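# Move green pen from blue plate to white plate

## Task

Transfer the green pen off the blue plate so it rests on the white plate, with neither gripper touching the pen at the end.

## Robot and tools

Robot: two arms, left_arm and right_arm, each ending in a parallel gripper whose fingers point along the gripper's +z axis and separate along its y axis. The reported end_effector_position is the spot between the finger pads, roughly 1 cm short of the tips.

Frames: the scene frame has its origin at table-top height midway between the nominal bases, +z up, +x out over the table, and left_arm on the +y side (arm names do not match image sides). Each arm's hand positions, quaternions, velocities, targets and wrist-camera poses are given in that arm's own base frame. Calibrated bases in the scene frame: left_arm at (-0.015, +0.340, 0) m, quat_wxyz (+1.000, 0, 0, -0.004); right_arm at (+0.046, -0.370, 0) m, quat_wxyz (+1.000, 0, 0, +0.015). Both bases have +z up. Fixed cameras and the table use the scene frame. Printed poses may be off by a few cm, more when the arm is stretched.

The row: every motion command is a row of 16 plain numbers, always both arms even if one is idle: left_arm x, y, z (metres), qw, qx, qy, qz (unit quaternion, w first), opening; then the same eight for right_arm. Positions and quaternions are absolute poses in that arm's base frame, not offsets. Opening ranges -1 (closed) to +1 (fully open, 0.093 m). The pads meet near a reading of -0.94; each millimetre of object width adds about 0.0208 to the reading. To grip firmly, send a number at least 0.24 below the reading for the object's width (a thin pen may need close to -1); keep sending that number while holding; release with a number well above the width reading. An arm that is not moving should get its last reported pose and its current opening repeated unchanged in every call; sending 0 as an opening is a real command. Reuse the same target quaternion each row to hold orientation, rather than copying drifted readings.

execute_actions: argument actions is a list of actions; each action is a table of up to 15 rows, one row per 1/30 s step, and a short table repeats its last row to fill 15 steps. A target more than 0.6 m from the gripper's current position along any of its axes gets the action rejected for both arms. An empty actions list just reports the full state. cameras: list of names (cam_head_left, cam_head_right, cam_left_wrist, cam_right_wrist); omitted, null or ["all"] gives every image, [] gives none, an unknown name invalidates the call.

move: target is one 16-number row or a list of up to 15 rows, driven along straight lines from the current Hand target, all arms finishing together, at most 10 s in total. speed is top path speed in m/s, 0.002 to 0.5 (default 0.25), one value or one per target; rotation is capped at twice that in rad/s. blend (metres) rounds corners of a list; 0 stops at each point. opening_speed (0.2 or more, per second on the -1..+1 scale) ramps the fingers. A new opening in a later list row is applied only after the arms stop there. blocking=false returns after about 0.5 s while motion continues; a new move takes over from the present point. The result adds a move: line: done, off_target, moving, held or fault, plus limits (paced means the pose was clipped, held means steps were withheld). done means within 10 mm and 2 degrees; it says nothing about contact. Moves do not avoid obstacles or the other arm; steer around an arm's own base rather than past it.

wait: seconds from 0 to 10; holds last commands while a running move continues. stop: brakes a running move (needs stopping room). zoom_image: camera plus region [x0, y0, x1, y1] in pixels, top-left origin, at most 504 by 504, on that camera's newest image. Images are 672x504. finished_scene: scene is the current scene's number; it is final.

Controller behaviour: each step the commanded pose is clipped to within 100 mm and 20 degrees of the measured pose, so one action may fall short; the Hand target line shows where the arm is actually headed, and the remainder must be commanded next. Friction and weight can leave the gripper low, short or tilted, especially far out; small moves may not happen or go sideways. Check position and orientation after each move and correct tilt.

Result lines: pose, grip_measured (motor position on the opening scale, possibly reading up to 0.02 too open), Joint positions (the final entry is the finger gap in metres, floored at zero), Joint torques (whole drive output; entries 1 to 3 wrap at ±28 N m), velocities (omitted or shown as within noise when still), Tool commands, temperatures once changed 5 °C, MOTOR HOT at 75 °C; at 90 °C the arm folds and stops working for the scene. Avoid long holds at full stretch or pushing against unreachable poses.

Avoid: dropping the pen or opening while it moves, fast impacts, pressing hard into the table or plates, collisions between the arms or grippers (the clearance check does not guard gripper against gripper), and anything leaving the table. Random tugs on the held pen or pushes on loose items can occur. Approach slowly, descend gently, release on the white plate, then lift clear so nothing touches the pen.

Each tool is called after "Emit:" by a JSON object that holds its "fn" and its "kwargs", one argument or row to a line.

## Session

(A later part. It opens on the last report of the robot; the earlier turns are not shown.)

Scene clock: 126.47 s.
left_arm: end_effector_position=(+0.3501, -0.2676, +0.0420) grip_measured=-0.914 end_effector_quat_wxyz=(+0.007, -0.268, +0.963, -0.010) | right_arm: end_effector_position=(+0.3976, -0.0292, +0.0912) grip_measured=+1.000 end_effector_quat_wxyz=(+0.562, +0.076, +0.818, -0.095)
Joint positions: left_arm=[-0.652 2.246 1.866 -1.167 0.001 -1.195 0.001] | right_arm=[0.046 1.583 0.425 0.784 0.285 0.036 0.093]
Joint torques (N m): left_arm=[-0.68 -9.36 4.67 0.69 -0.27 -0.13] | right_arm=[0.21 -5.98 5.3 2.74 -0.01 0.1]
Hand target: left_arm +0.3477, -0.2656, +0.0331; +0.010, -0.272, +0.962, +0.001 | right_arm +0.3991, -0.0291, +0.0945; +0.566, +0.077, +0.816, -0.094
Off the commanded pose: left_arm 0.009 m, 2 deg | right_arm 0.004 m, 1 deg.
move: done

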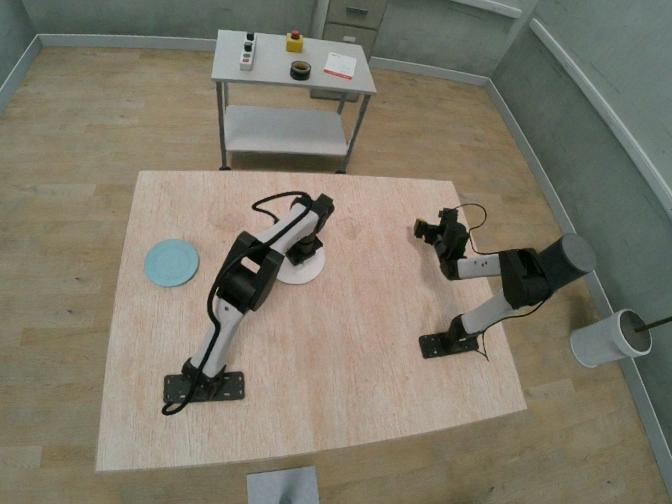

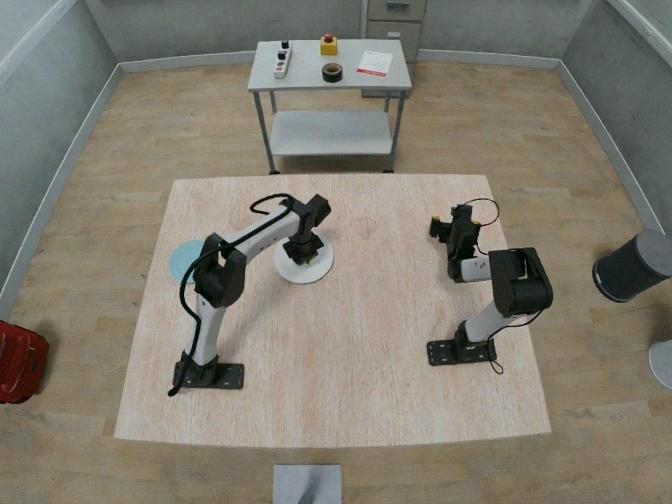

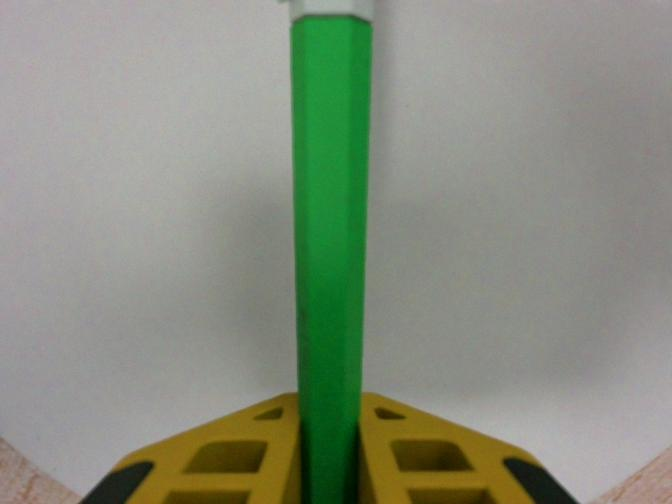

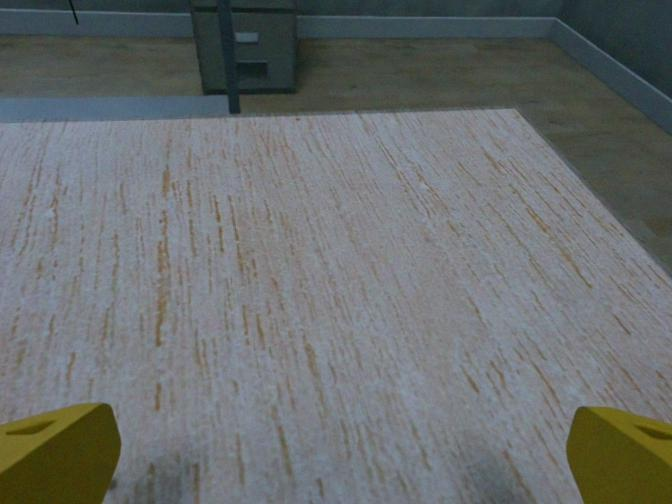

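Emit:
{"fn": "move", "kwargs": {
  "target": [0.348,-0.266,0.01,0.01,-0.276,0.961,0,-1,0.3991,-0.0291,0.0945,0.566,0.077,0.816,-0.094,1],
  "speed": 0.05
}}

Emit:
{"fn": "zoom_image", "kwargs": {
  "camera": "cam_head_right",
  "region": [250, 210, 360, 295]
}}

Scene clock: 131.67 s.
left_arm: end_effector_position=(+0.3509, -0.2659, +0.0278) grip_measured=-0.914 end_effector_quat_wxyz=(+0.013, -0.278, +0.960, -0.010) | right_arm: end_effector_position=(+0.3976, -0.0292, +0.0912) grip_measured=+1.000 end_effector_quat_wxyz=(+0.562, +0.076, +0.818, -0.095)
Joint positions: left_arm=[-0.652 2.246 1.809 -1.101 -0.009 -1.216 0.001] | right_arm=[0.046 1.583 0.425 0.784 0.285 0.036 0.093]
Joint torques (N m): left_arm=[-0.69 -7.94 4.36 0.83 -0.15 -0.08] | right_arm=[0.2 -5.97 5.27 2.73 -0.01 0.1]
Hand target: left_arm +0.3477, -0.2654, +0.0105; +0.010, -0.280, +0.960, +0.001 | right_arm +0.3991, -0.0291, +0.0945; +0.566, +0.077, +0.816, -0.094
Off the commanded pose: left_arm 0.018 m, 1 deg | right_arm 0.004 m, 1 deg.
move: off_target (left_arm)

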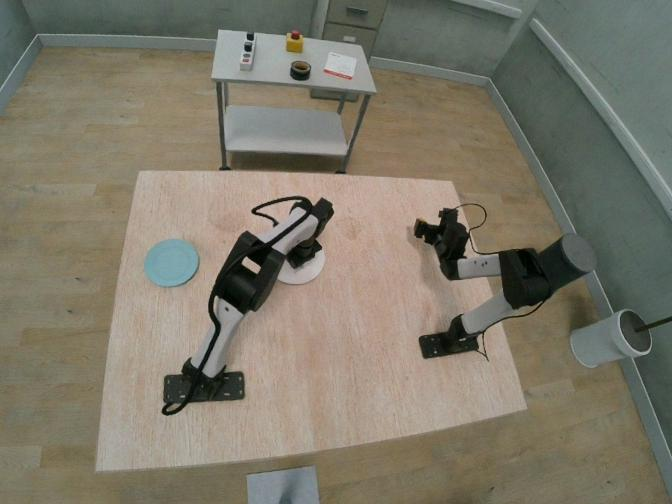

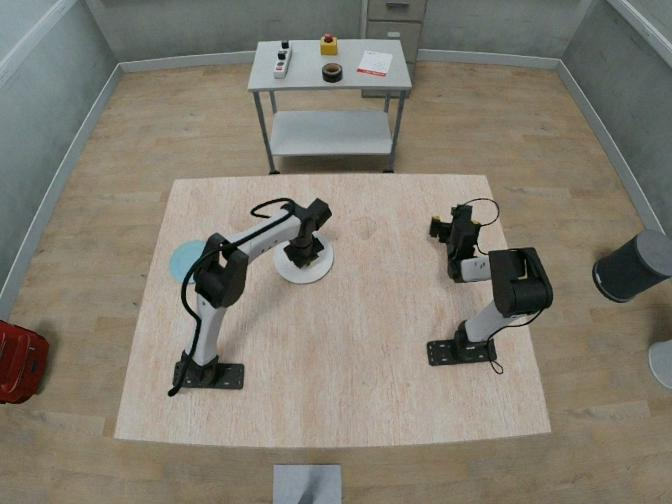

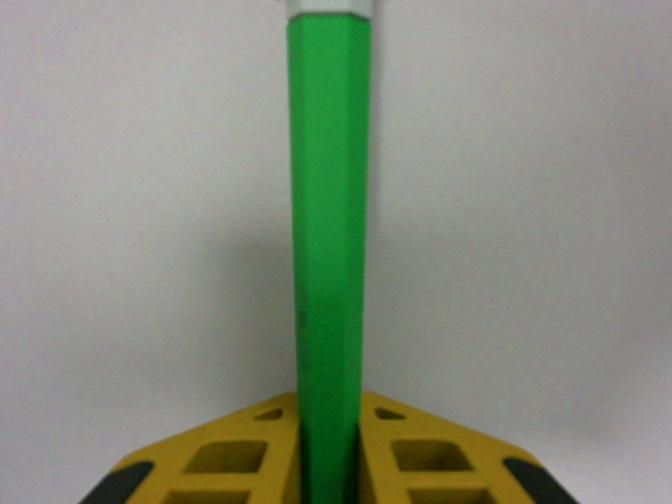

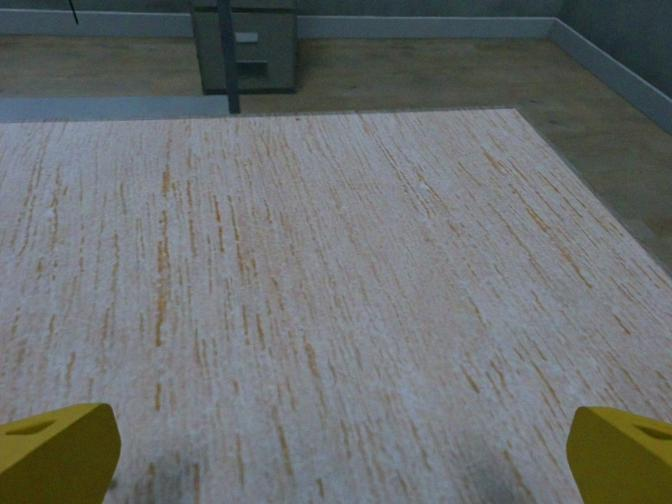

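Scaled by 4.582.

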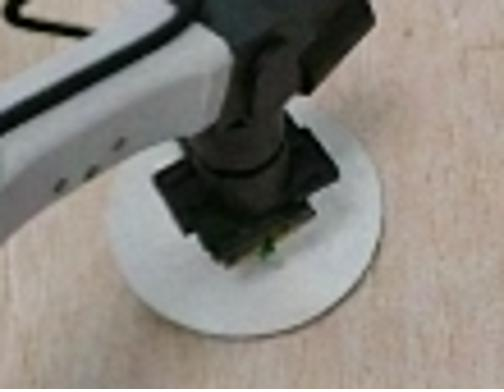

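Emit:
{"fn": "move", "kwargs": {
  "target": [
    [0.35,-0.266,0.015,0.01,-0.276,0.961,0,-0.4,0.3991,-0.0291,0.0945,0.566,0.077,0.816,-0.094,1],
    [0.35,-0.266,0.13,0.01,-0.276,0.961,0,-0.4,0.3991,-0.0291,0.0945,0.566,0.077,0.816,-0.094,1]
  ],
  "opening_speed": 0.6,
  "speed": 0.12
}}

Emit:
{"fn": "zoom_image", "kwargs": {
  "camera": "cam_head_right",
  "region": [250, 210, 360, 295]
}}

Scene clock: 140.10 s.
left_arm: end_effector_position=(+0.3475, -0.2636, +0.1287) grip_measured=-0.403 end_effector_quat_wxyz=(+0.007, -0.278, +0.960, -0.002) | right_arm: end_effector_position=(+0.3976, -0.0292, +0.0912) grip_measured=+1.000 end_effector_quat_wxyz=(+0.562, +0.076, +0.818, -0.095)
Joint positions: left_arm=[-0.652 2.254 2.225 -1.53 -0.008 -1.216 0.026] | right_arm=[0.046 1.583 0.425 0.784 0.285 0.036 0.093]
Joint torques (N m): left_arm=[-0.44 -8.39 9.89 0.27 -0.14 0.04] | right_arm=[0.21 -6 5.26 2.73 0 0.1]
Hand target: left_arm +0.3499, -0.2663, +0.1300; +0.010, -0.276, +0.961, -0.001 | right_arm +0.3991, -0.0291, +0.0945; +0.566, +0.077, +0.816, -0.094
Off the commanded pose: left_arm 0.004 m, 1 deg | right_arm 0.004 m, 1 deg.
move: done

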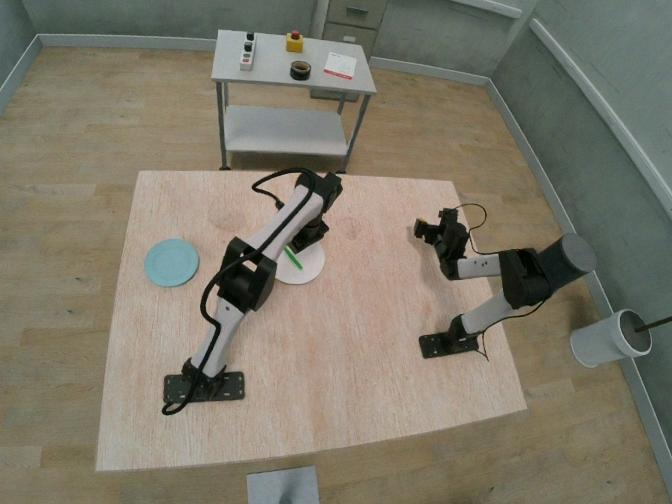

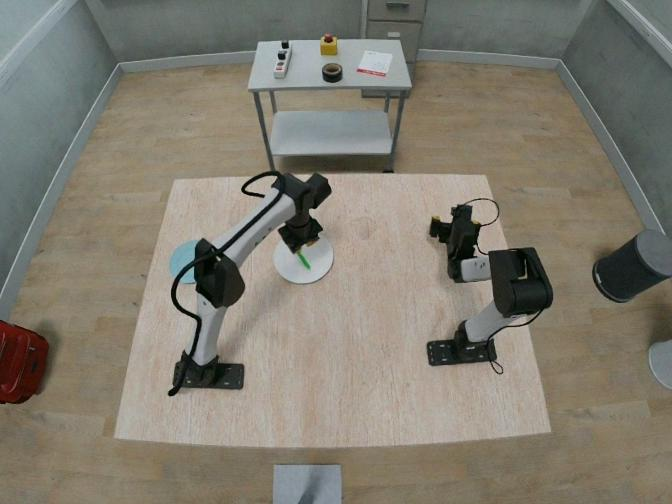

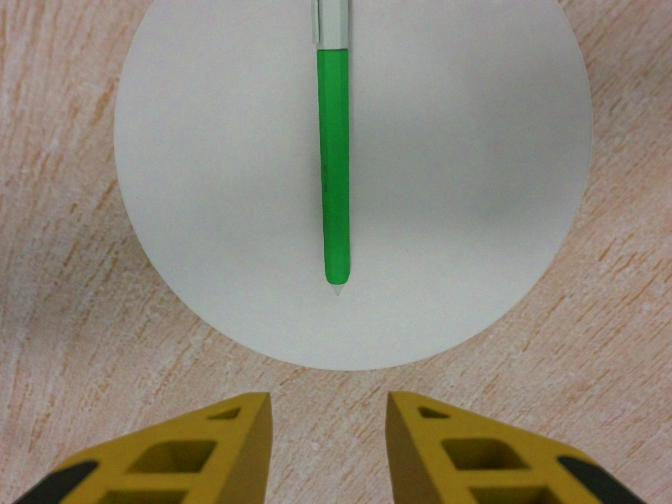

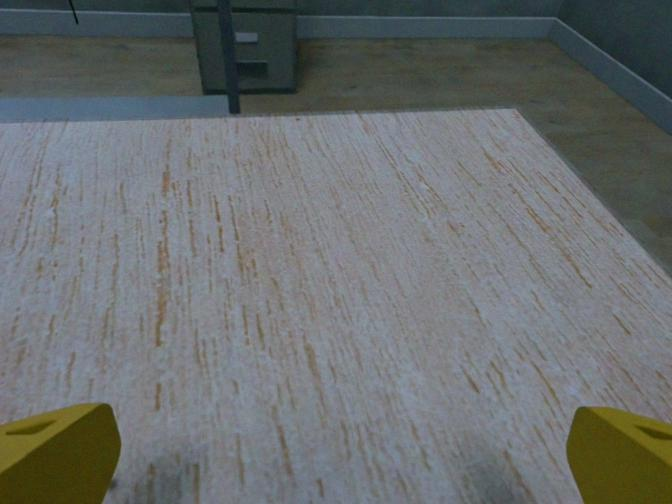

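Scaled by 4.582.

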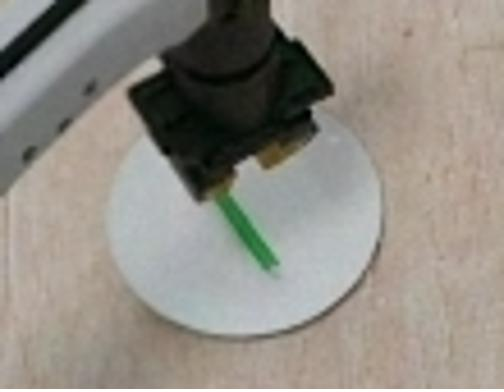

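Emit:
{"fn": "finished_scene", "kwargs": {
  "scene": 1
}}

The scene is finished: the task was done.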